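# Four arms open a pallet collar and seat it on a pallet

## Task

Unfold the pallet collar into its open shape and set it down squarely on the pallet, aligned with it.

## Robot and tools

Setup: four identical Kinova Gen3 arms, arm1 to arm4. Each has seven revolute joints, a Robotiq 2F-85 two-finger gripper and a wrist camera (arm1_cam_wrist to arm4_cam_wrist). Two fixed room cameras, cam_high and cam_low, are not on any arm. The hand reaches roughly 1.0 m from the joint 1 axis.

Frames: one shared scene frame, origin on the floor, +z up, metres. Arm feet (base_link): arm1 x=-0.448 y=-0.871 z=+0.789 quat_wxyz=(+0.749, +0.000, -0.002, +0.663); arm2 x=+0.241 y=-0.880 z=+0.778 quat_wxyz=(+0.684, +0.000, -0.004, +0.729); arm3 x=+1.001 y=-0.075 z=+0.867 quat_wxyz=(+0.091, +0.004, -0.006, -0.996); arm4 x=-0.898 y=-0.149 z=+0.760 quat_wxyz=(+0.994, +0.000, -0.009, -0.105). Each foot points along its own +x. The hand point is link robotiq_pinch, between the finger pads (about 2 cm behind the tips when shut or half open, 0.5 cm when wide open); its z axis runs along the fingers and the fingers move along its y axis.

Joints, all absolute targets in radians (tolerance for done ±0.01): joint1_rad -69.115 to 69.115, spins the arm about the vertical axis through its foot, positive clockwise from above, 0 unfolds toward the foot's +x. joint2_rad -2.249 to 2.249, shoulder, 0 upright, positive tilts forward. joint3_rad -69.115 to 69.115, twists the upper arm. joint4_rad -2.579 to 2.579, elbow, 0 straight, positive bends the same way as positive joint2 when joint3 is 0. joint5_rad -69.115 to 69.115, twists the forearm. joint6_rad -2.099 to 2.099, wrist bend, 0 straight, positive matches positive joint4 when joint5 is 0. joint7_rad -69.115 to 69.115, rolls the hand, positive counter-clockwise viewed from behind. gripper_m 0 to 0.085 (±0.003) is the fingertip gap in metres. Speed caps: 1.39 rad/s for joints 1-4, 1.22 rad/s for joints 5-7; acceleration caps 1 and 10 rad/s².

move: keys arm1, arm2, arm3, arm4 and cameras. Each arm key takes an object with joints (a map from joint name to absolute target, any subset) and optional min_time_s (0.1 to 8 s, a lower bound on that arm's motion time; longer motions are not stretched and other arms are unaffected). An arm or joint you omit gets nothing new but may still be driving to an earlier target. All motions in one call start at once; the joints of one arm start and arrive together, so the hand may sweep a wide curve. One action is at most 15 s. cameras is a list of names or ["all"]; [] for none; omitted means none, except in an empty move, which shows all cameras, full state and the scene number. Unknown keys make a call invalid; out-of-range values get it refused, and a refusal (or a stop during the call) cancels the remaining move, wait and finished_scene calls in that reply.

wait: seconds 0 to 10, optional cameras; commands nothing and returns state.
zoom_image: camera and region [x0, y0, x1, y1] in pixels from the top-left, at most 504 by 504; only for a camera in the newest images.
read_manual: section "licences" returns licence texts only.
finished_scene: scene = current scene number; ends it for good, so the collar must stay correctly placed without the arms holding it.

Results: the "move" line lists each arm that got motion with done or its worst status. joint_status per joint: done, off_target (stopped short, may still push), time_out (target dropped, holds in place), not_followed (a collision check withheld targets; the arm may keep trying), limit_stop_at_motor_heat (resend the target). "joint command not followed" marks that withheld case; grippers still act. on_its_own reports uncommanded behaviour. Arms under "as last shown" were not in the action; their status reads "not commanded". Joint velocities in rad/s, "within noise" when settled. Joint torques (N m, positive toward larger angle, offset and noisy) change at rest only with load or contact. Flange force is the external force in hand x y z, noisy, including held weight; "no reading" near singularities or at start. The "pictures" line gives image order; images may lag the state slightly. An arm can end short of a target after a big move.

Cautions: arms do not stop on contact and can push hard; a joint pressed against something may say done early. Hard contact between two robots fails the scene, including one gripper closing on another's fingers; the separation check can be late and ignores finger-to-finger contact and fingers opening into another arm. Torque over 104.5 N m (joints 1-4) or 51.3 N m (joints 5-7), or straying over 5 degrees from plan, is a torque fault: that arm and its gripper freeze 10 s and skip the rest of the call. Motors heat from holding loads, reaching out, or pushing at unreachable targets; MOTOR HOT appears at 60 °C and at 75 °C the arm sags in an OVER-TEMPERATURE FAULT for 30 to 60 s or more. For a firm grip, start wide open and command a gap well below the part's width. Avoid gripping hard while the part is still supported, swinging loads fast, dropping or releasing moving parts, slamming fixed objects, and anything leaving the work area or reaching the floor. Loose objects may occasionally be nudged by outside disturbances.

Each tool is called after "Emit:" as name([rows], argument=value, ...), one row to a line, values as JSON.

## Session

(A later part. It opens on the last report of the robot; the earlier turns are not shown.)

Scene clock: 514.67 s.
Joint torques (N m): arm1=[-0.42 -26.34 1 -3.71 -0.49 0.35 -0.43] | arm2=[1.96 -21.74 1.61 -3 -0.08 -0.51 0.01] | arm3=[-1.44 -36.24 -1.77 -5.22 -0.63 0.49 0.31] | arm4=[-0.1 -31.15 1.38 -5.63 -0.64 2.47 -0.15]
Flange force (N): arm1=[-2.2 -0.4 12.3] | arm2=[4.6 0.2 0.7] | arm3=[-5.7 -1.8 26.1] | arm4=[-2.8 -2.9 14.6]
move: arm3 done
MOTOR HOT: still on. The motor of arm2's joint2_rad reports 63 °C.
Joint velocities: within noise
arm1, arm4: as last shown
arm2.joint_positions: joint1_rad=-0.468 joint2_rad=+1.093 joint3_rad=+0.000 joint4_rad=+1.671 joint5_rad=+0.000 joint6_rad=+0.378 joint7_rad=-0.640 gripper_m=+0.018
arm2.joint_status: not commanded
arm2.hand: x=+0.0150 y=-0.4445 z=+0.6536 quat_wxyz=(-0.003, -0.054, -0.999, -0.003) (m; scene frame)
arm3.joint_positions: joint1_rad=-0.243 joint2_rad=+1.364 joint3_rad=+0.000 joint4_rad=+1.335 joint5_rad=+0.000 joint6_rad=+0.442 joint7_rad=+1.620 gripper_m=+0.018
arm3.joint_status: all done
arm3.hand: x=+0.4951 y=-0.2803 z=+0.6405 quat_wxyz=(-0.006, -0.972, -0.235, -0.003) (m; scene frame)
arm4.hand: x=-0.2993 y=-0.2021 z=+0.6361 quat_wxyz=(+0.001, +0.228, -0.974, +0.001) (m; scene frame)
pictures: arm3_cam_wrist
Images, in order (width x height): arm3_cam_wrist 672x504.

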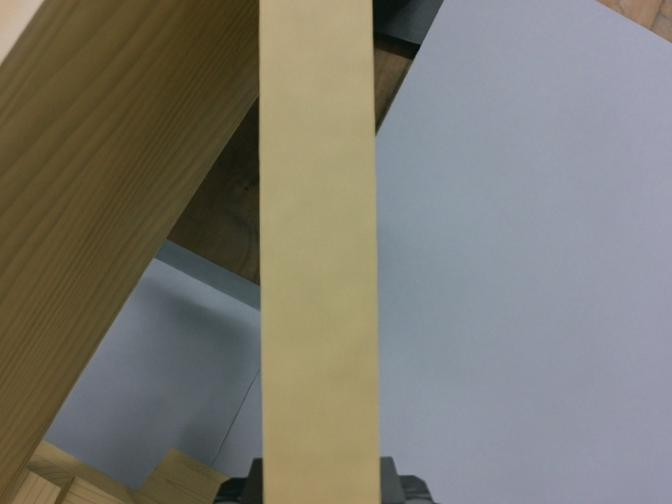

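Emit:
move(arm1={"joints": {"joint1_rad": 0.0420, "joint2_rad": 1.1059, "joint3_rad": 0, "joint4_rad": 1.5933, "joint5_rad": 0, "joint6_rad": 0.4424, "joint7_rad": 0.0634}, "min_time_s": 2.5}, arm2={"joints": {"joint1_rad": -0.3332, "joint2_rad": 1.0826, "joint3_rad": 0, "joint4_rad": 1.6221, "joint5_rad": 0, "joint6_rad": 0.4368, "joint7_rad": -0.4852}, "min_time_s": 2.5}, arm3={"joints": {"joint1_rad": -0.0030, "joint2_rad": 1.3071, "joint3_rad": 0, "joint4_rad": 1.4831, "joint5_rad": 0, "joint6_rad": 0.3514, "joint7_rad": 2.1296}, "min_time_s": 2.5}, arm4={"joints": {"joint1_rad": -0.3439, "joint2_rad": 1.2209, "joint3_rad": 0, "joint4_rad": 1.2160, "joint5_rad": 0, "joint6_rad": 0.7225, "joint7_rad": 2.1661}, "min_time_s": 2.5}, cameras=["cam_high"])

Scene clock: 573.83 s.
Joint torques (N m): arm1=[-0.34 -24.43 0.73 -2.85 -0.82 1.32 -0.64] | arm2=[0.19 -22.23 -0.76 -2.07 -0.86 0.29 -0.24] | arm3=[1.52 -25.82 -0.25 5.07 -0.51 5.11 0.25] | arm4=[-2.72 -29.65 -1.17 -1.61 -2.01 5.48 -0.83]
Flange force (N): arm1=[-2.6 2.3 7.7] | arm2=[2.4 5.9 3.0] | arm3=[-17.6 -7.0 23.0] | arm4=[-5.5 -12.4 18.6]
move: arm1 done; arm2 done; arm3 done; arm4 done
MOTOR HOT: still on. The motor of arm2's joint2_rad reports 58 °C.
Joint velocities: within noise
arm1.joint_positions: joint1_rad=+0.042 joint2_rad=+1.106 joint3_rad=+0.000 joint4_rad=+1.593 joint5_rad=+0.000 joint6_rad=+0.442 joint7_rad=+0.063 gripper_m=+0.018
arm1.joint_status: all done
arm1.hand: x=-0.3396 y=-0.3706 z=+0.6686 quat_wxyz=(-0.001, -0.050, -0.999, -0.002) (m; scene frame)
arm2.joint_positions: joint1_rad=-0.333 joint2_rad=+1.082 joint3_rad=+0.000 joint4_rad=+1.622 joint5_rad=+0.000 joint6_rad=+0.437 joint7_rad=-0.485 gripper_m=+0.018
arm2.joint_status: all done
arm2.hand: x=+0.0696 y=-0.4041 z=+0.6655 quat_wxyz=(-0.003, -0.044, -0.999, -0.003) (m; scene frame)
arm3.joint_positions: joint1_rad=-0.003 joint2_rad=+1.307 joint3_rad=+0.000 joint4_rad=+1.483 joint5_rad=+0.000 joint6_rad=+0.351 joint7_rad=+2.130 gripper_m=+0.018
arm3.joint_status: all done
arm3.hand: x=+0.4925 y=-0.1477 z=+0.6517 quat_wxyz=(-0.007, -0.932, -0.363, -0.002) (m; scene frame)
arm4.joint_positions: joint1_rad=-0.344 joint2_rad=+1.221 joint3_rad=+0.000 joint4_rad=+1.216 joint5_rad=+0.000 joint6_rad=+0.722 joint7_rad=+2.166 gripper_m=+0.018
arm4.joint_status: all done
arm4.hand: x=-0.3049 y=-0.0957 z=+0.6479 quat_wxyz=(+0.001, +0.356, -0.934, +0.002) (m; scene frame)
pictures: cam_high
Images, in order (width x height): cam_high 672x504.

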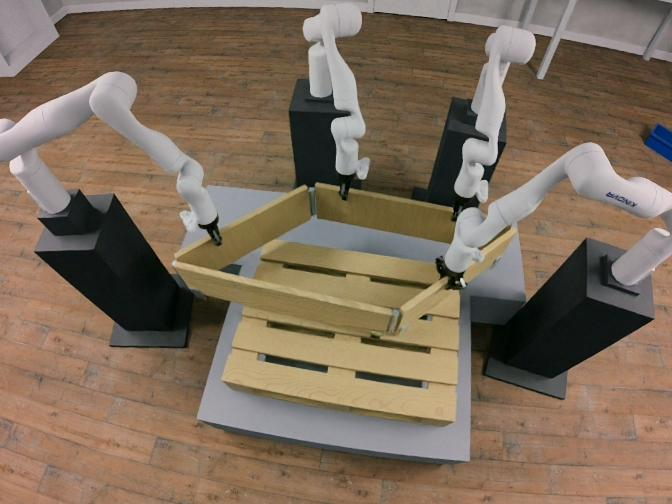

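Emit:
move(arm1={"joints": {"joint1_rad": 0.1282, "joint2_rad": 1.1573, "joint3_rad": 0, "joint4_rad": 1.4125, "joint5_rad": 0, "joint6_rad": 0.5718, "joint7_rad": 0.1694}, "min_time_s": 2.5}, arm2={"joints": {"joint1_rad": -0.2080, "joint2_rad": 1.1071, "joint3_rad": 0, "joint4_rad": 1.5315, "joint5_rad": 0, "joint6_rad": 0.5030, "joint7_rad": -0.3402}, "min_time_s": 2.5}, arm3={"joints": {"joint1_rad": 0.2159, "joint2_rad": 1.3288, "joint3_rad": 0, "joint4_rad": 1.3860, "joint5_rad": 0, "joint6_rad": 0.4268, "joint7_rad": 2.6175}, "min_time_s": 2.5}, arm4={"joints": {"joint1_rad": -0.4934, "joint2_rad": 1.2100, "joint3_rad": 0, "joint4_rad": 1.2460, "joint5_rad": 0, "joint6_rad": 0.7029, "joint7_rad": 2.2855}, "min_time_s": 2.5}, cameras=["cam_high"])

Scene clock: 600.00 s.
Joint torques (N m): arm1=[0.18 -22.81 1.04 -5.13 -0.81 -0.24 -0.62] | arm2=[-0.36 -28.09 -1.37 -1.41 -1.13 1.76 -0.2] | arm3=[7.23 -28.25 5.52 -1.16 0.25 2.39 -0.07] | arm4=[-1.89 -35.14 0.22 -6.86 -1.3 2.47 -0.71]
Flange force (N): arm1=[-0.9 -1.5 -1.9] | arm2=[2.5 13.0 16.4] | arm3=[-15.7 0.1 16.3] | arm4=[0.4 -6.8 22.3]
move: arm1 done; arm2 done; arm3 done; arm4 done
MOTOR HOT: cleared for the motors of arm2.
Joint velocities: within noise
arm1.joint_positions: joint1_rad=+0.128 joint2_rad=+1.157 joint3_rad=+0.000 joint4_rad=+1.412 joint5_rad=+0.000 joint6_rad=+0.572 joint7_rad=+0.169 gripper_m=+0.018
arm1.joint_status: all done
arm1.hand: x=-0.2859 y=-0.3384 z=+0.6691 quat_wxyz=(-0.001, -0.040, -0.999, -0.002) (m; scene frame)
arm2.joint_positions: joint1_rad=-0.208 joint2_rad=+1.107 joint3_rad=+0.000 joint4_rad=+1.531 joint5_rad=+0.000 joint6_rad=+0.503 joint7_rad=-0.340 gripper_m=+0.018
arm2.joint_status: all done
arm2.hand: x=+0.1240 y=-0.3640 z=+0.6663 quat_wxyz=(-0.003, -0.034, -0.999, -0.003) (m; scene frame)
arm3.joint_positions: joint1_rad=+0.216 joint2_rad=+1.329 joint3_rad=+0.000 joint4_rad=+1.386 joint5_rad=+0.000 joint6_rad=+0.427 joint7_rad=+2.618 gripper_m=+0.018
arm3.joint_status: all done
arm3.hand: x=+0.4653 y=-0.0344 z=+0.6503 quat_wxyz=(-0.007, -0.875, -0.485, -0.001) (m; scene frame)
arm4.joint_positions: joint1_rad=-0.493 joint2_rad=+1.210 joint3_rad=+0.000 joint4_rad=+1.246 joint5_rad=+0.000 joint6_rad=+0.703 joint7_rad=+2.285 gripper_m=+0.018
arm4.joint_status: all done
arm4.hand: x=-0.3254 y=-0.0098 z=+0.6478 quat_wxyz=(+0.002, +0.478, -0.878, +0.003) (m; scene frame)
pictures: cam_high
Images, in order (width x height): cam_high 672x504.

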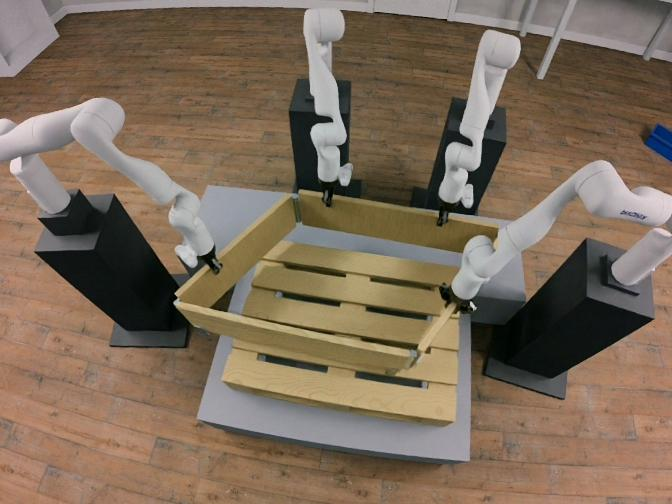

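Emit:
move(arm1={"joints": {"joint1_rad": 0.2017, "joint2_rad": 1.2255, "joint3_rad": 0, "joint4_rad": 1.1962, "joint5_rad": 0, "joint6_rad": 0.7199, "joint7_rad": 0.2627}, "min_time_s": 2.5}, arm2={"joints": {"joint1_rad": -0.0948, "joint2_rad": 1.1472, "joint3_rad": 0, "joint4_rad": 1.4032, "joint5_rad": 0, "joint6_rad": 0.5912, "joint7_rad": -0.2072}, "min_time_s": 2.5}, arm3={"joints": {"joint1_rad": 0.3625, "joint2_rad": 1.3926, "joint3_rad": 0, "joint4_rad": 1.1414, "joint5_rad": 0, "joint6_rad": 0.6076, "joint7_rad": 3.0331}, "min_time_s": 2.5}, arm4={"joints": {"joint1_rad": -0.6176, "joint2_rad": 1.1875, "joint3_rad": 0, "joint4_rad": 1.3092, "joint5_rad": 0, "joint6_rad": 0.6614, "joint7_rad": 2.4303}, "min_time_s": 2.5}, cameras=["cam_high"])

Scene clock: 623.07 s.
Joint torques (N m): arm1=[3.54 -29.84 4 -6.4 0.08 1 -0.8] | arm2=[0.26 -25.05 -0.85 -4.05 -1.1 -0.25 -0.36] | arm3=[5.83 -36.4 3.16 -7.84 0.05 1.14 0.25] | arm4=[-2.72 -36.13 -0.11 -10.1 -1.05 -0.4 -0.46]
Flange force (N): arm1=[3.3 3.5 9.9] | arm2=[0.7 7.0 3.7] | arm3=[-10.8 1.8 21.0] | arm4=[6.0 -2.8 19.5]
move: arm1 done; arm2 done; arm3 done; arm4 done
Joint velocities: within noise
arm1.joint_positions: joint1_rad=+0.202 joint2_rad=+1.225 joint3_rad=+0.000 joint4_rad=+1.196 joint5_rad=+0.000 joint6_rad=+0.720 joint7_rad=+0.263 gripper_m=+0.018
arm1.joint_status: all done
arm1.hand: x=-0.2322 y=-0.3064 z=+0.6706 quat_wxyz=(-0.001, -0.030, -1.000, -0.002) (m; scene frame)
arm2.joint_positions: joint1_rad=-0.095 joint2_rad=+1.147 joint3_rad=+0.000 joint4_rad=+1.403 joint5_rad=+0.000 joint6_rad=+0.591 joint7_rad=-0.207 gripper_m=+0.018
arm2.joint_status: all done
arm2.hand: x=+0.1781 y=-0.3235 z=+0.6660 quat_wxyz=(-0.003, -0.025, -1.000, -0.003) (m; scene frame)
arm3.joint_positions: joint1_rad=+0.362 joint2_rad=+1.393 joint3_rad=+0.000 joint4_rad=+1.141 joint5_rad=+0.000 joint6_rad=+0.608 joint7_rad=+3.033 gripper_m=+0.018
arm3.joint_status: all done
arm3.hand: x=+0.4234 y=+0.0536 z=+0.6508 quat_wxyz=(-0.007, -0.802, -0.598, +0.000) (m; scene frame)
arm4.joint_positions: joint1_rad=-0.618 joint2_rad=+1.188 joint3_rad=+0.000 joint4_rad=+1.309 joint5_rad=+0.000 joint6_rad=+0.661 joint7_rad=+2.430 gripper_m=+0.018
arm4.joint_status: all done
arm4.hand: x=-0.3593 y=+0.0546 z=+0.6480 quat_wxyz=(+0.002, +0.592, -0.806, +0.004) (m; scene frame)
pictures: cam_high
Images, in order (width x height): cam_high 672x504.

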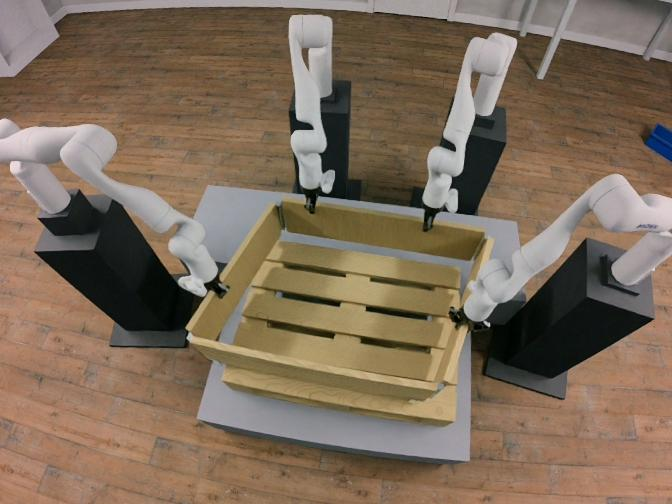

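Emit:
move(arm1={"joints": {"joint1_rad": 0.2638, "joint2_rad": 1.3274, "joint3_rad": 0, "joint4_rad": 0.9202, "joint5_rad": 0, "joint6_rad": 0.8940, "joint7_rad": 0.3446}, "min_time_s": 2.5}, arm2={"joints": {"joint1_rad": 0.0056, "joint2_rad": 1.2012, "joint3_rad": 0, "joint4_rad": 1.2392, "joint5_rad": 0, "joint6_rad": 0.7012, "joint7_rad": -0.0870}, "min_time_s": 2.5}, arm3={"joints": {"joint1_rad": 0.4413, "joint2_rad": 1.5150, "joint3_rad": 0, "joint4_rad": 0.7682, "joint5_rad": 0, "joint6_rad": 0.8584, "joint7_rad": 3.3809}, "min_time_s": 2.5}, arm4={"joints": {"joint1_rad": -0.7123, "joint2_rad": 1.1550, "joint3_rad": 0, "joint4_rad": 1.4073, "joint5_rad": 0, "joint6_rad": 0.5951, "joint7_rad": 2.6046}, "min_time_s": 2.5}, cameras=["all"])

Scene clock: 651.17 s.
Joint torques (N m): arm1=[4.36 -25.35 3.76 -8.51 0.28 -1.21 -0.84] | arm2=[-0.16 -30.97 -1.82 -3.71 -1.86 2.05 -0.32] | arm3=[8 -38.39 4.11 -11.56 0.96 0.34 0.41] | arm4=[-0.25 -38.28 2.61 -9.59 -0.29 0.44 -0.4]
Flange force (N): arm1=[7.8 -5.5 -5.1] | arm2=[-0.4 13.8 16.2] | arm3=[-14.8 3.0 16.2] | arm4=[2.4 -0.3 27.1]
move: arm1 done; arm2 done; arm3 done; arm4 done
Joint velocities: within noise
arm1.joint_positions: joint1_rad=+0.264 joint2_rad=+1.327 joint3_rad=+0.000 joint4_rad=+0.920 joint5_rad=+0.000 joint6_rad=+0.894 joint7_rad=+0.345 gripper_m=+0.018
arm1.joint_status: all done
arm1.hand: x=-0.1788 y=-0.2742 z=+0.6693 quat_wxyz=(-0.001, -0.020, -1.000, -0.002) (m; scene frame)
arm2.joint_positions: joint1_rad=+0.006 joint2_rad=+1.201 joint3_rad=+0.000 joint4_rad=+1.239 joint5_rad=+0.000 joint6_rad=+0.701 joint7_rad=-0.087 gripper_m=+0.018
arm2.joint_status: all done
arm2.hand: x=+0.2320 y=-0.2837 z=+0.6664 quat_wxyz=(-0.003, -0.015, -1.000, -0.003) (m; scene frame)
arm3.joint_positions: joint1_rad=+0.441 joint2_rad=+1.515 joint3_rad=+0.000 joint4_rad=+0.768 joint5_rad=+0.000 joint6_rad=+0.858 joint7_rad=+3.381 gripper_m=+0.018
arm3.joint_status: all done
arm3.hand: x=+0.3732 y=+0.1154 z=+0.6512 quat_wxyz=(-0.007, -0.714, -0.700, +0.001) (m; scene frame)
arm4.joint_positions: joint1_rad=-0.712 joint2_rad=+1.155 joint3_rad=+0.000 joint4_rad=+1.407 joint5_rad=+0.000 joint6_rad=+0.595 joint7_rad=+2.605 gripper_m=+0.018
arm4.joint_status: all done
arm4.hand: x=-0.4003 y=+0.0939 z=+0.6479 quat_wxyz=(+0.002, +0.694, -0.720, +0.005) (m; scene frame)
pictures: arm1_cam_wrist, arm2_cam_wrist, arm3_cam_wrist, arm4_cam_wrist, cam_high, cam_low
Images, in order (width x height): arm1_cam_wrist 672x504, arm2_cam_wrist 672x504, arm3_cam_wrist 672x504, arm4_cam_wrist 672x504, cam_high 672x504, cam_low 672x504.

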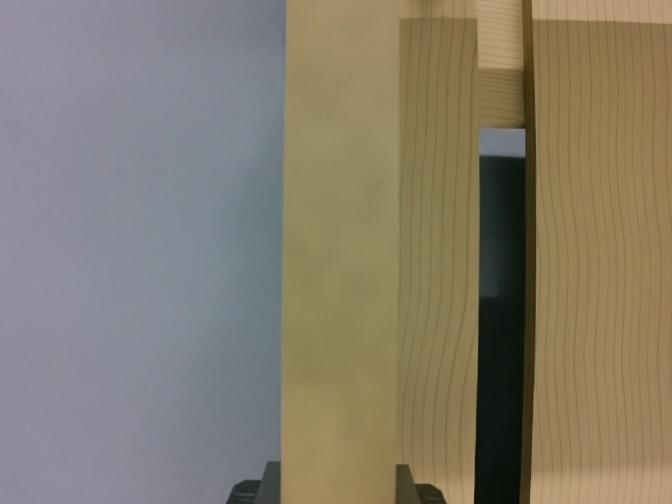

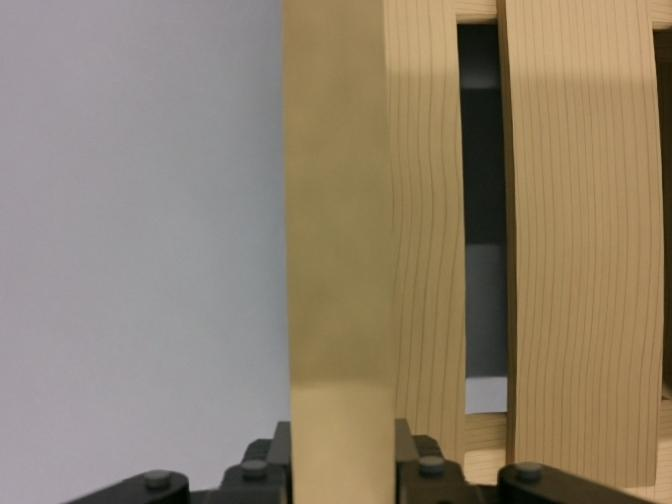

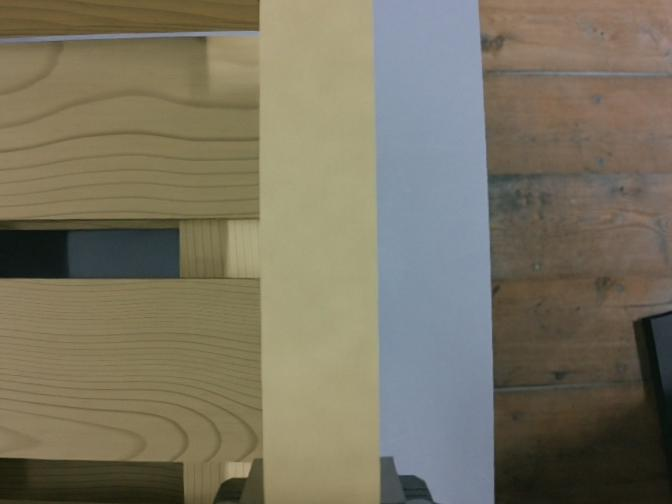

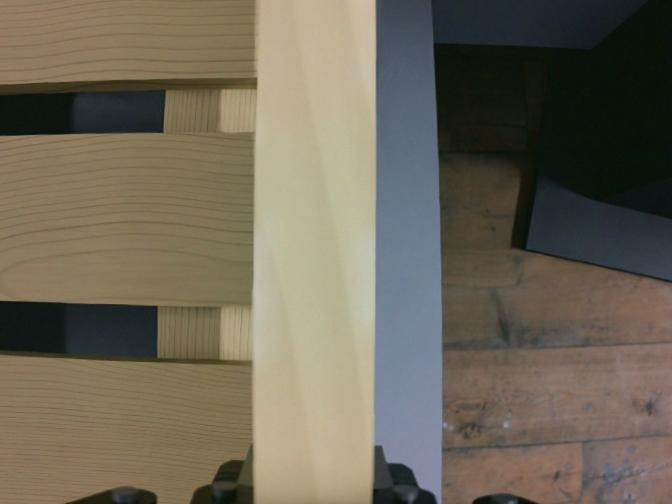

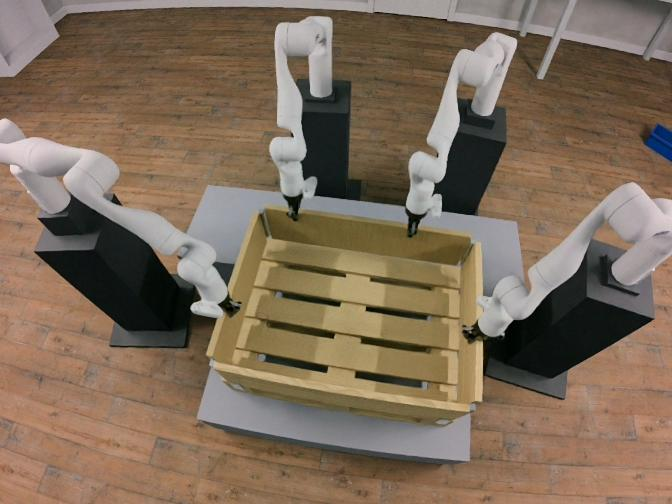

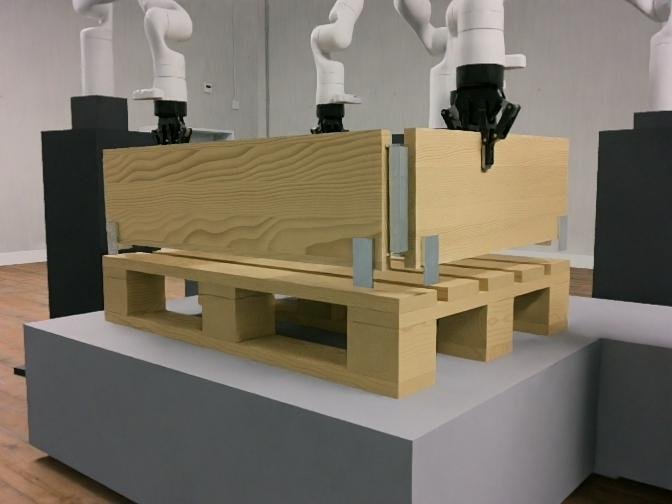

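Emit:
zoom_image(camera="cam_low", region=[330, 220, 450, 310])

Emit:
zoom_image(camera="cam_low", region=[90, 205, 190, 280])

Emit:
zoom_image(camera="cam_low", region=[490, 200, 590, 275])

Emit:
zoom_image(camera="cam_high", region=[200, 190, 500, 440])

Scaled by 4.200 from the camera's 672x504 image, which has a finer 960x720 frame.

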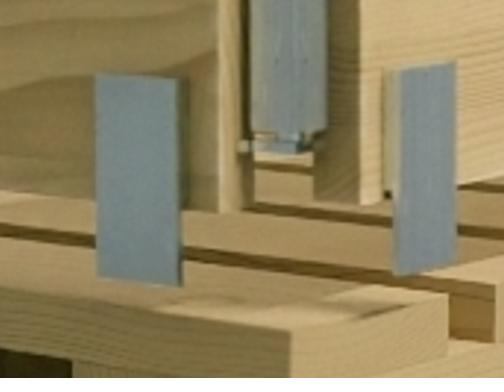

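Scaled by 5.040 from the camera's 672x504 image, which has a finer 960x720 frame.

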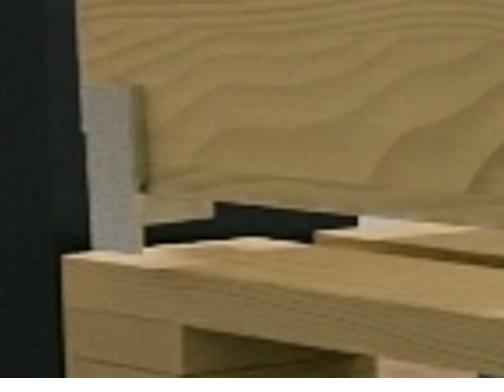

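Scaled by 5.040 from the camera's 672x504 image, which has a finer 960x720 frame.

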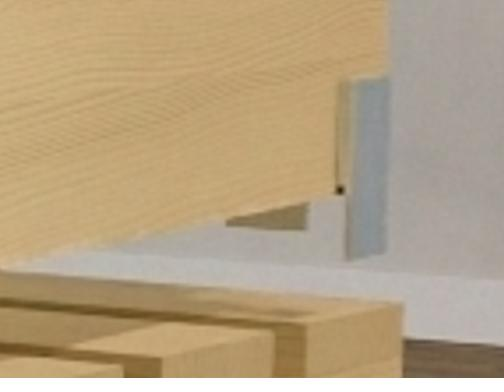

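Scaled by 1.680 from the camera's 672x504 image, which has a finer 960x720 frame.

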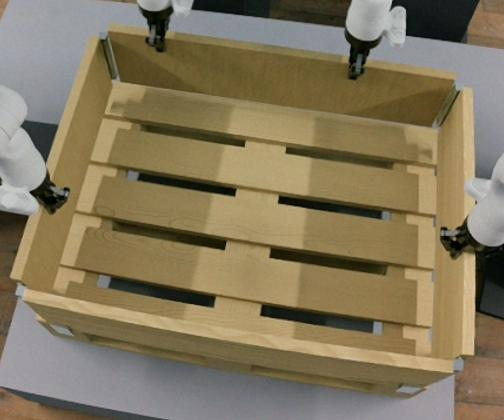

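Emit:
zoom_image(camera="arm3_cam_wrist", region=[0, 0, 390, 300])

Emit:
zoom_image(camera="arm4_cam_wrist", region=[0, 0, 440, 400])

Emit:
zoom_image(camera="arm1_cam_wrist", region=[270, 0, 672, 504])

Emit:
zoom_image(camera="arm2_cam_wrist", region=[270, 0, 672, 504])

Scaled by 1.292.

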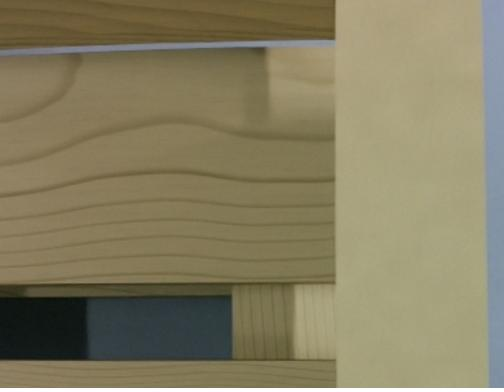

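Scaled by 1.145.

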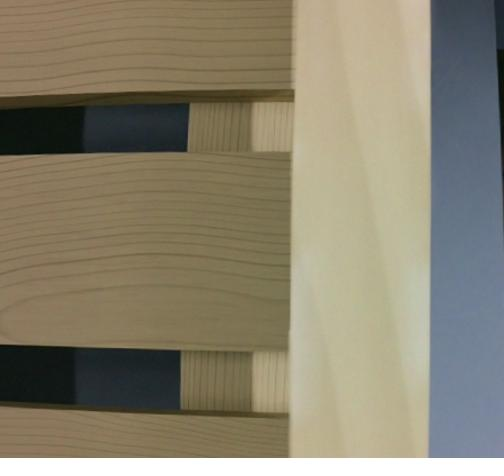

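Scaled by 1.000.

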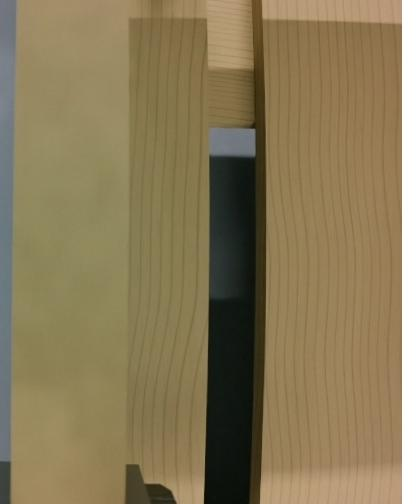

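Scaled by 1.000.

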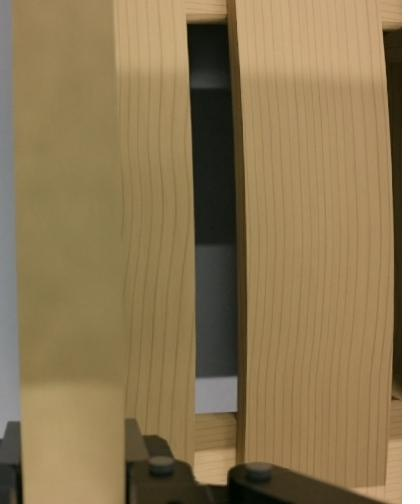

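Emit:
zoom_image(camera="cam_high", region=[200, 350, 350, 440])

Emit:
zoom_image(camera="cam_high", region=[350, 370, 500, 440])

Emit:
zoom_image(camera="cam_low", region=[90, 225, 450, 325])

Scaled by 3.360 from the camera's 672x504 image, which has a finer 960x720 frame.

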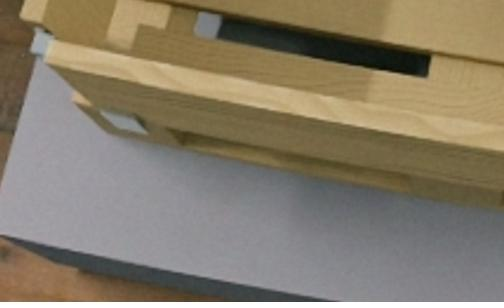

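Scaled by 3.360 from the camera's 672x504 image, which has a finer 960x720 frame.

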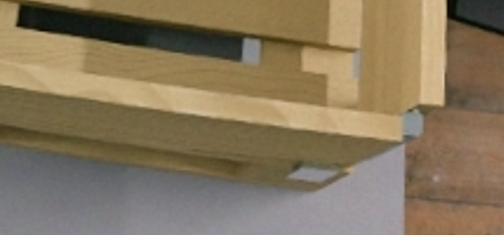

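Scaled by 1.400 from the camera's 672x504 image, which has a finer 960x720 frame.

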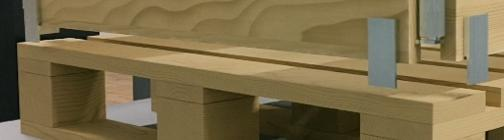

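Emit:
move(arm1={"joints": {"joint1_rad": 0.2678, "joint2_rad": 1.3316, "joint3_rad": 0, "joint4_rad": 0.9320, "joint5_rad": 0, "joint6_rad": 0.8780, "joint7_rad": 0.3356}, "min_time_s": 1.5}, arm2={"joints": {"joint1_rad": 0.0067, "joint2_rad": 1.2037, "joint3_rad": 0, "joint4_rad": 1.2716, "joint5_rad": 0, "joint6_rad": 0.6663, "joint7_rad": -0.0990}, "min_time_s": 1.5}, arm3={"joints": {"joint1_rad": 0.4251, "joint2_rad": 1.5072, "joint3_rad": 0, "joint4_rad": 0.8203, "joint5_rad": 0, "joint6_rad": 0.8142, "joint7_rad": 3.3517}, "min_time_s": 1.5}, arm4={"joints": {"joint1_rad": -0.7067, "joint2_rad": 1.1766, "joint3_rad": 0, "joint4_rad": 1.3807, "joint5_rad": 0, "joint6_rad": 0.6002, "joint7_rad": 2.5972}, "min_time_s": 1.5}, cameras=["all"])

Emit:
zoom_image(camera="cam_low", region=[340, 230, 450, 310])

Emit:
zoom_image(camera="cam_low", region=[90, 205, 190, 280])

Emit:
zoom_image(camera="cam_low", region=[490, 200, 590, 275])

Scene clock: 785.57 s.
Joint torques (N m): arm1=[5.13 -35.08 4.76 -8.95 0.64 1.27 -0.84] | arm2=[1.66 -26.68 0.47 -10.65 -0.73 -3.86 -0.29] | arm3=[-1.76 -39.69 -3.11 -9.36 -1.97 2.54 0.56] | arm4=[-2.32 -34.16 0.28 -8.5 -0.97 -0.12 -0.5]
Flange force (N): arm1=[5.3 3.8 15.1] | arm2=[1.6 -8.4 -3.9] | arm3=[1.3 -0.1 24.2] | arm4=[5.4 -2.8 18.3]
move: arm1 done; arm2 done; arm3 done; arm4 done
MOTOR HOT: the motor of arm4's joint2_rad reports 64 °C; the controller stops that arm at 75 °C. To cool a motor, set the load down, stop pushing, or move to a pose that needs little force.
Joint velocities: within noise
arm1.joint_positions: joint1_rad=+0.268 joint2_rad=+1.332 joint3_rad=+0.000 joint4_rad=+0.932 joint5_rad=+0.000 joint6_rad=+0.878 joint7_rad=+0.336 gripper_m=+0.018
arm1.joint_status: all done
arm1.hand: x=-0.1774 y=-0.2779 z=+0.6637 quat_wxyz=(-0.001, -0.027, -1.000, -0.002) (m; scene frame)
arm2.joint_positions: joint1_rad=+0.007 joint2_rad=+1.204 joint3_rad=+0.000 joint4_rad=+1.272 joint5_rad=+0.000 joint6_rad=+0.666 joint7_rad=-0.099 gripper_m=+0.018
arm2.joint_status: all done
arm2.hand: x=+0.2332 y=-0.2918 z=+0.6584 quat_wxyz=(-0.003, -0.021, -1.000, -0.003) (m; scene frame)
arm3.joint_positions: joint1_rad=+0.425 joint2_rad=+1.507 joint3_rad=+0.000 joint4_rad=+0.820 joint5_rad=+0.000 joint6_rad=+0.814 joint7_rad=+3.352 gripper_m=+0.018
arm3.joint_status: all done
arm3.hand: x=+0.3795 y=+0.1028 z=+0.6443 quat_wxyz=(-0.007, -0.719, -0.695, +0.001) (m; scene frame)
arm4.joint_positions: joint1_rad=-0.707 joint2_rad=+1.177 joint3_rad=+0.000 joint4_rad=+1.381 joint5_rad=+0.000 joint6_rad=+0.600 joint7_rad=+2.597 gripper_m=+0.018
arm4.joint_status: all done
arm4.hand: x=-0.3946 y=+0.0934 z=+0.6405 quat_wxyz=(+0.002, +0.690, -0.724, +0.005) (m; scene frame)
pictures: arm1_cam_wrist, arm2_cam_wrist, arm3_cam_wrist, arm4_cam_wrist, cam_high, cam_low
Images, in order (width x height): arm1_cam_wrist 672x504, arm2_cam_wrist 672x504, arm3_cam_wrist 672x504, arm4_cam_wrist 672x504, cam_high 672x504, cam_low 672x504.

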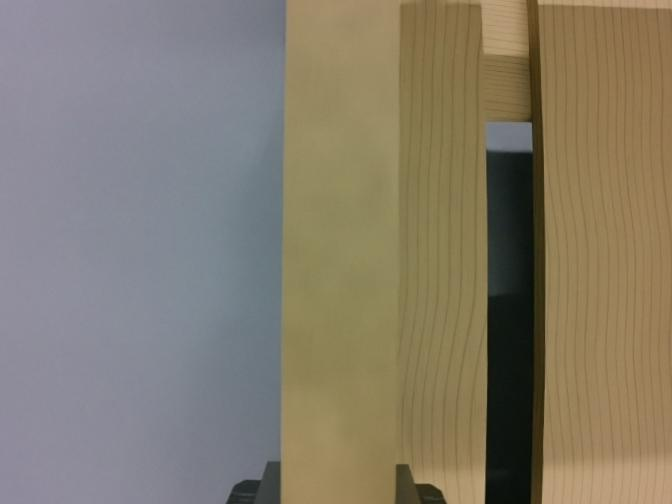

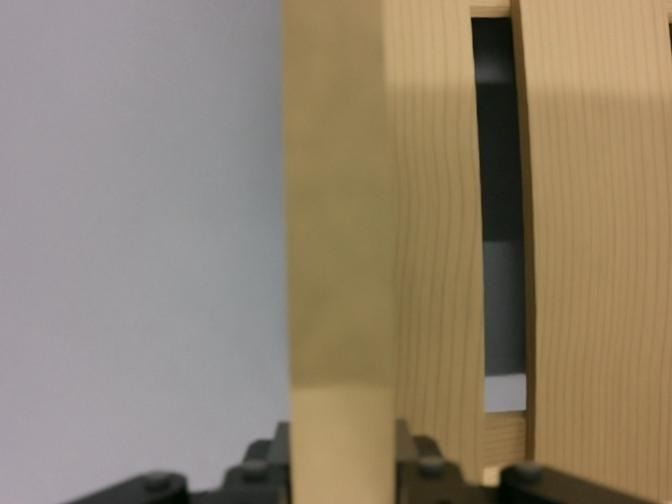

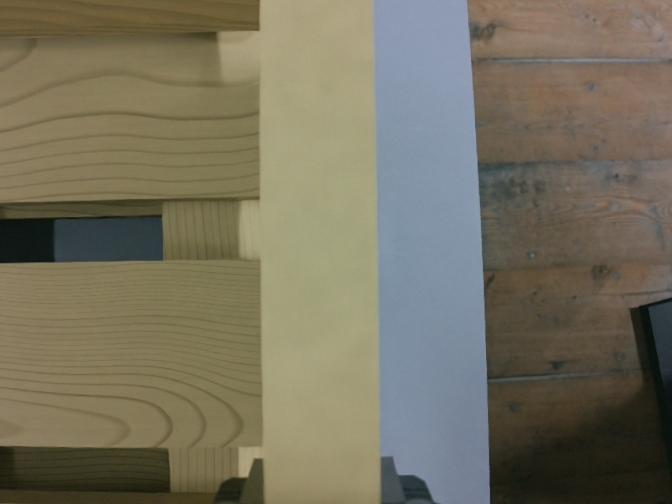

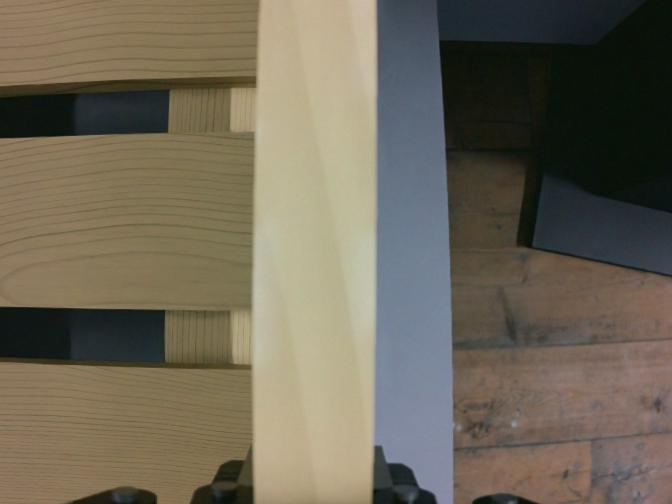

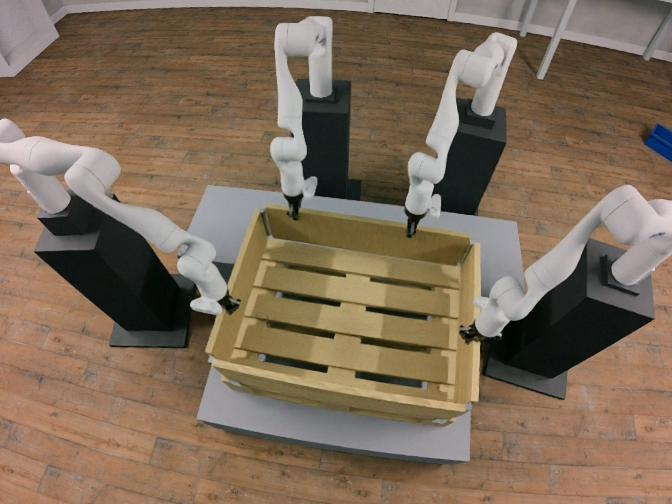

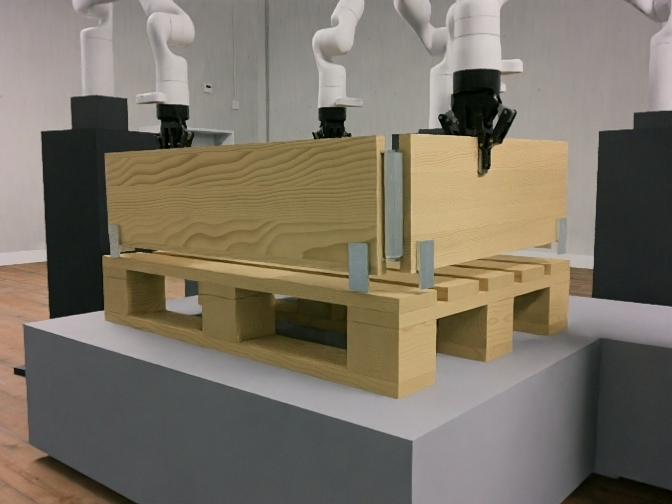

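Scaled by 4.582 from the camera's 672x504 image, which has a finer 960x720 frame.

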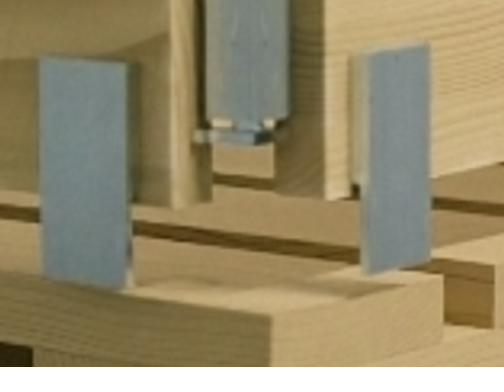

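Scaled by 5.040 from the camera's 672x504 image, which has a finer 960x720 frame.

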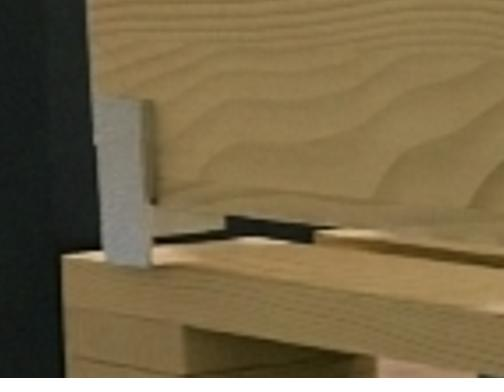

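Scaled by 5.040 from the camera's 672x504 image, which has a finer 960x720 frame.

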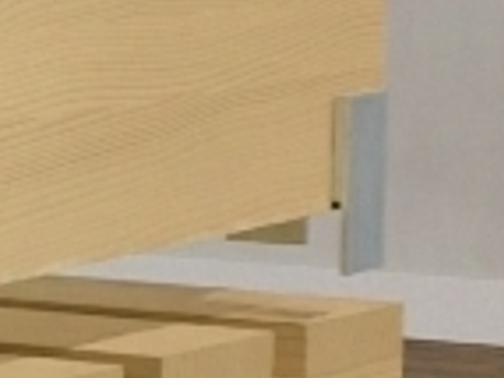

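Emit:
move(arm1={"joints": {"joint1_rad": 0.2663, "joint2_rad": 1.3310, "joint3_rad": 0, "joint4_rad": 0.9690, "joint5_rad": 0, "joint6_rad": 0.8237, "joint7_rad": 0.3341}, "min_time_s": 1.5}, arm2={"joints": {"joint1_rad": 0.0041, "joint2_rad": 1.2046, "joint3_rad": 0, "joint4_rad": 1.3031, "joint5_rad": 0, "joint6_rad": 0.6150, "joint7_rad": -0.1016}, "min_time_s": 1.5}, arm3={"joints": {"joint1_rad": 0.4225, "joint2_rad": 1.5096, "joint3_rad": 0, "joint4_rad": 0.8132, "joint5_rad": 0, "joint6_rad": 0.8188, "joint7_rad": 3.3491}, "min_time_s": 1.5}, arm4={"joints": {"joint1_rad": -0.7058, "joint2_rad": 1.1739, "joint3_rad": 0, "joint4_rad": 1.3892, "joint5_rad": 0, "joint6_rad": 0.5944, "joint7_rad": 2.5981}, "min_time_s": 1.5}, cameras=["all"])

Emit:
zoom_image(camera="cam_low", region=[340, 230, 450, 310])

Emit:
zoom_image(camera="cam_low", region=[90, 205, 190, 280])

Emit:
zoom_image(camera="cam_low", region=[490, 200, 590, 275])

Scene clock: 882.40 s.
Joint torques (N m): arm1=[2.84 -24.62 3.8 -7.93 0.76 -1.22 -0.53] | arm2=[1.48 -31.27 0 -7.73 -0.85 -1.21 -0.08] | arm3=[2.17 -37.86 -0.56 -9.5 -1.17 1.74 0.24] | arm4=[-0.6 -37.32 3.39 -6.84 0.25 2.72 -0.56]
Flange force (N): arm1=[5.4 -5.0 -6.0] | arm2=[2.4 2.7 10.9] | arm3=[-4.6 0.2 19.6] | arm4=[1.4 -3.8 29.6]
move: arm1 done; arm2 done; arm3 done; arm4 done
MOTOR HOT: the motor of arm1's joint2_rad reports 61 °C; the controller stops that arm at 75 °C. To cool a motor, set the load down, stop pushing, or move to a pose that needs little force.
MOTOR HOT: still on. The motor of arm4's joint2_rad reports 59 °C.
Joint velocities: within noise
arm1.joint_positions: joint1_rad=+0.266 joint2_rad=+1.331 joint3_rad=+0.000 joint4_rad=+0.969 joint5_rad=+0.000 joint6_rad=+0.824 joint7_rad=+0.334 gripper_m=+0.018
arm1.joint_status: all done
arm1.hand: x=-0.1790 y=-0.2792 z=+0.6553 quat_wxyz=(-0.004, -0.027, -1.000, -0.010) (m; scene frame)
arm2.joint_positions: joint1_rad=+0.004 joint2_rad=+1.205 joint3_rad=+0.000 joint4_rad=+1.303 joint5_rad=+0.000 joint6_rad=+0.615 joint7_rad=-0.102 gripper_m=+0.018
arm2.joint_status: all done
arm2.hand: x=+0.2318 y=-0.2938 z=+0.6519 quat_wxyz=(-0.002, -0.021, -1.000, -0.012) (m; scene frame)
arm3.joint_positions: joint1_rad=+0.422 joint2_rad=+1.510 joint3_rad=+0.000 joint4_rad=+0.813 joint5_rad=+0.000 joint6_rad=+0.819 joint7_rad=+3.349 gripper_m=+0.018
arm3.joint_status: all done
arm3.hand: x=+0.3780 y=+0.1014 z=+0.6444 quat_wxyz=(-0.007, -0.719, -0.695, +0.001) (m; scene frame)
arm4.joint_positions: joint1_rad=-0.706 joint2_rad=+1.174 joint3_rad=+0.000 joint4_rad=+1.389 joint5_rad=+0.000 joint6_rad=+0.594 joint7_rad=+2.598 gripper_m=+0.018
arm4.joint_status: all done
arm4.hand: x=-0.3960 y=+0.0920 z=+0.6406 quat_wxyz=(+0.002, +0.690, -0.724, +0.005) (m; scene frame)
pictures: arm1_cam_wrist, arm2_cam_wrist, arm3_cam_wrist, arm4_cam_wrist, cam_high, cam_low
Images, in order (width x height): arm1_cam_wrist 672x504, arm2_cam_wrist 672x504, arm3_cam_wrist 672x504, arm4_cam_wrist 672x504, cam_high 672x504, cam_low 672x504.

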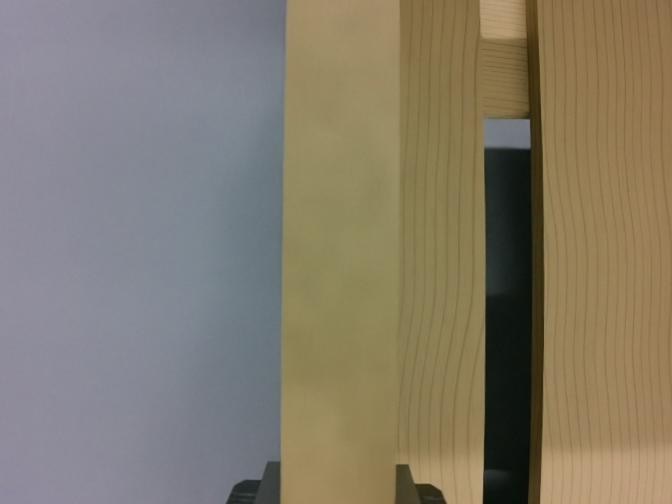

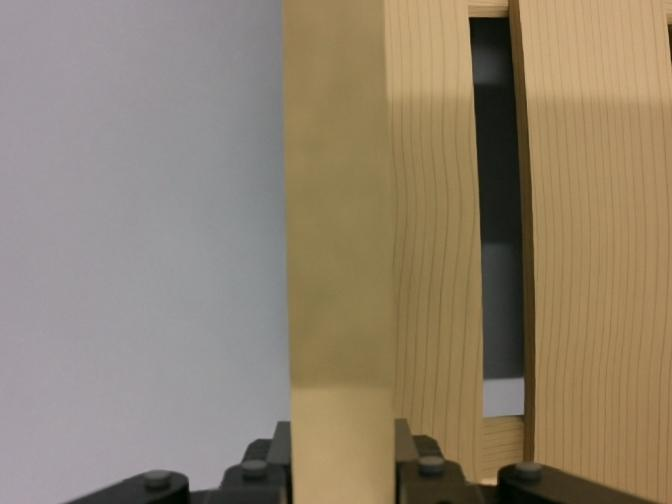

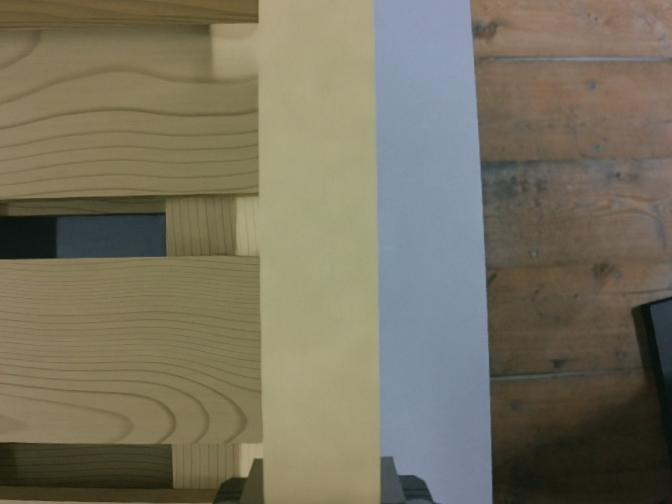

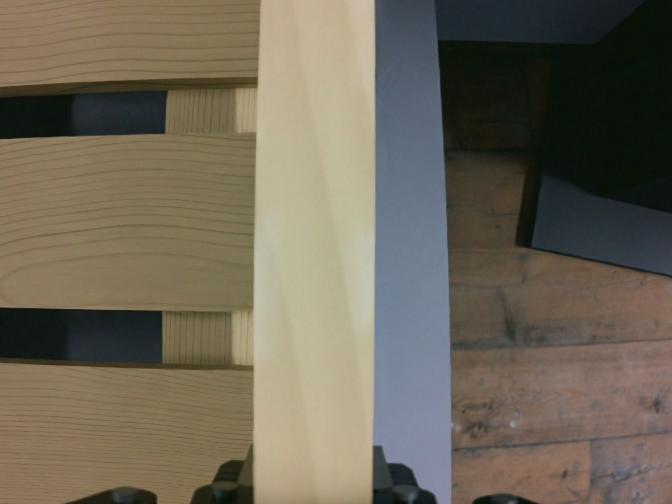

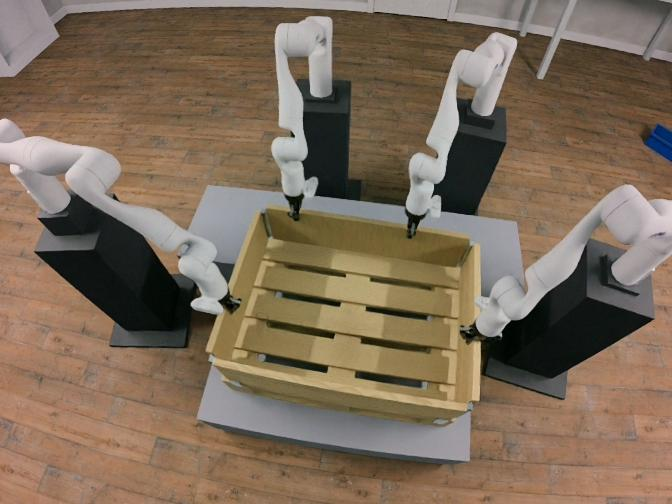

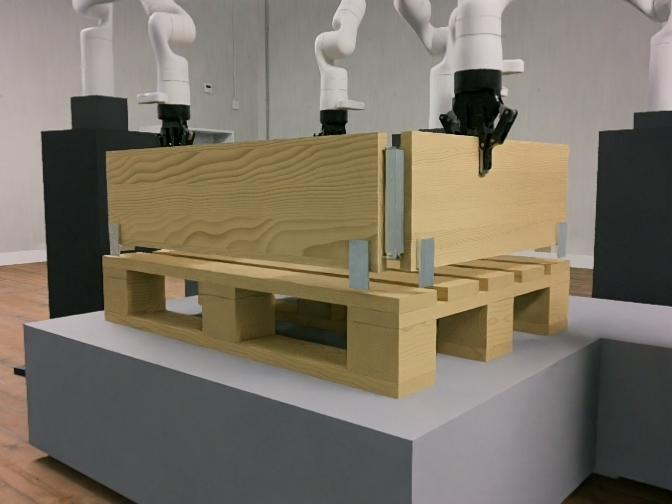

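Scaled by 4.582 from the camera's 672x504 image, which has a finer 960x720 frame.

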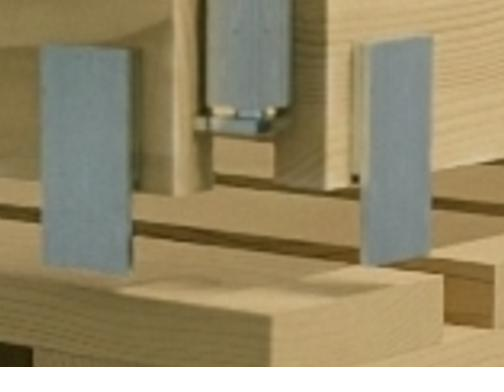

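Scaled by 5.040 from the camera's 672x504 image, which has a finer 960x720 frame.

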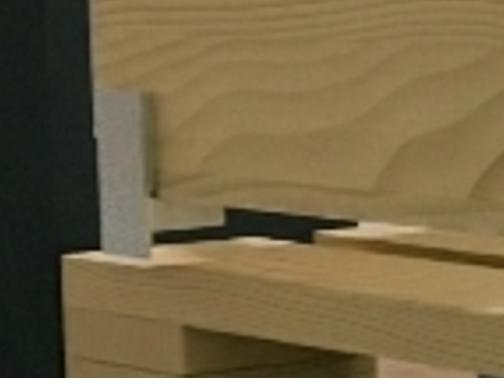

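Scaled by 5.040 from the camera's 672x504 image, which has a finer 960x720 frame.

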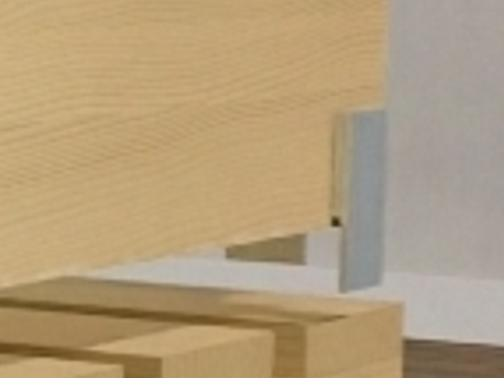

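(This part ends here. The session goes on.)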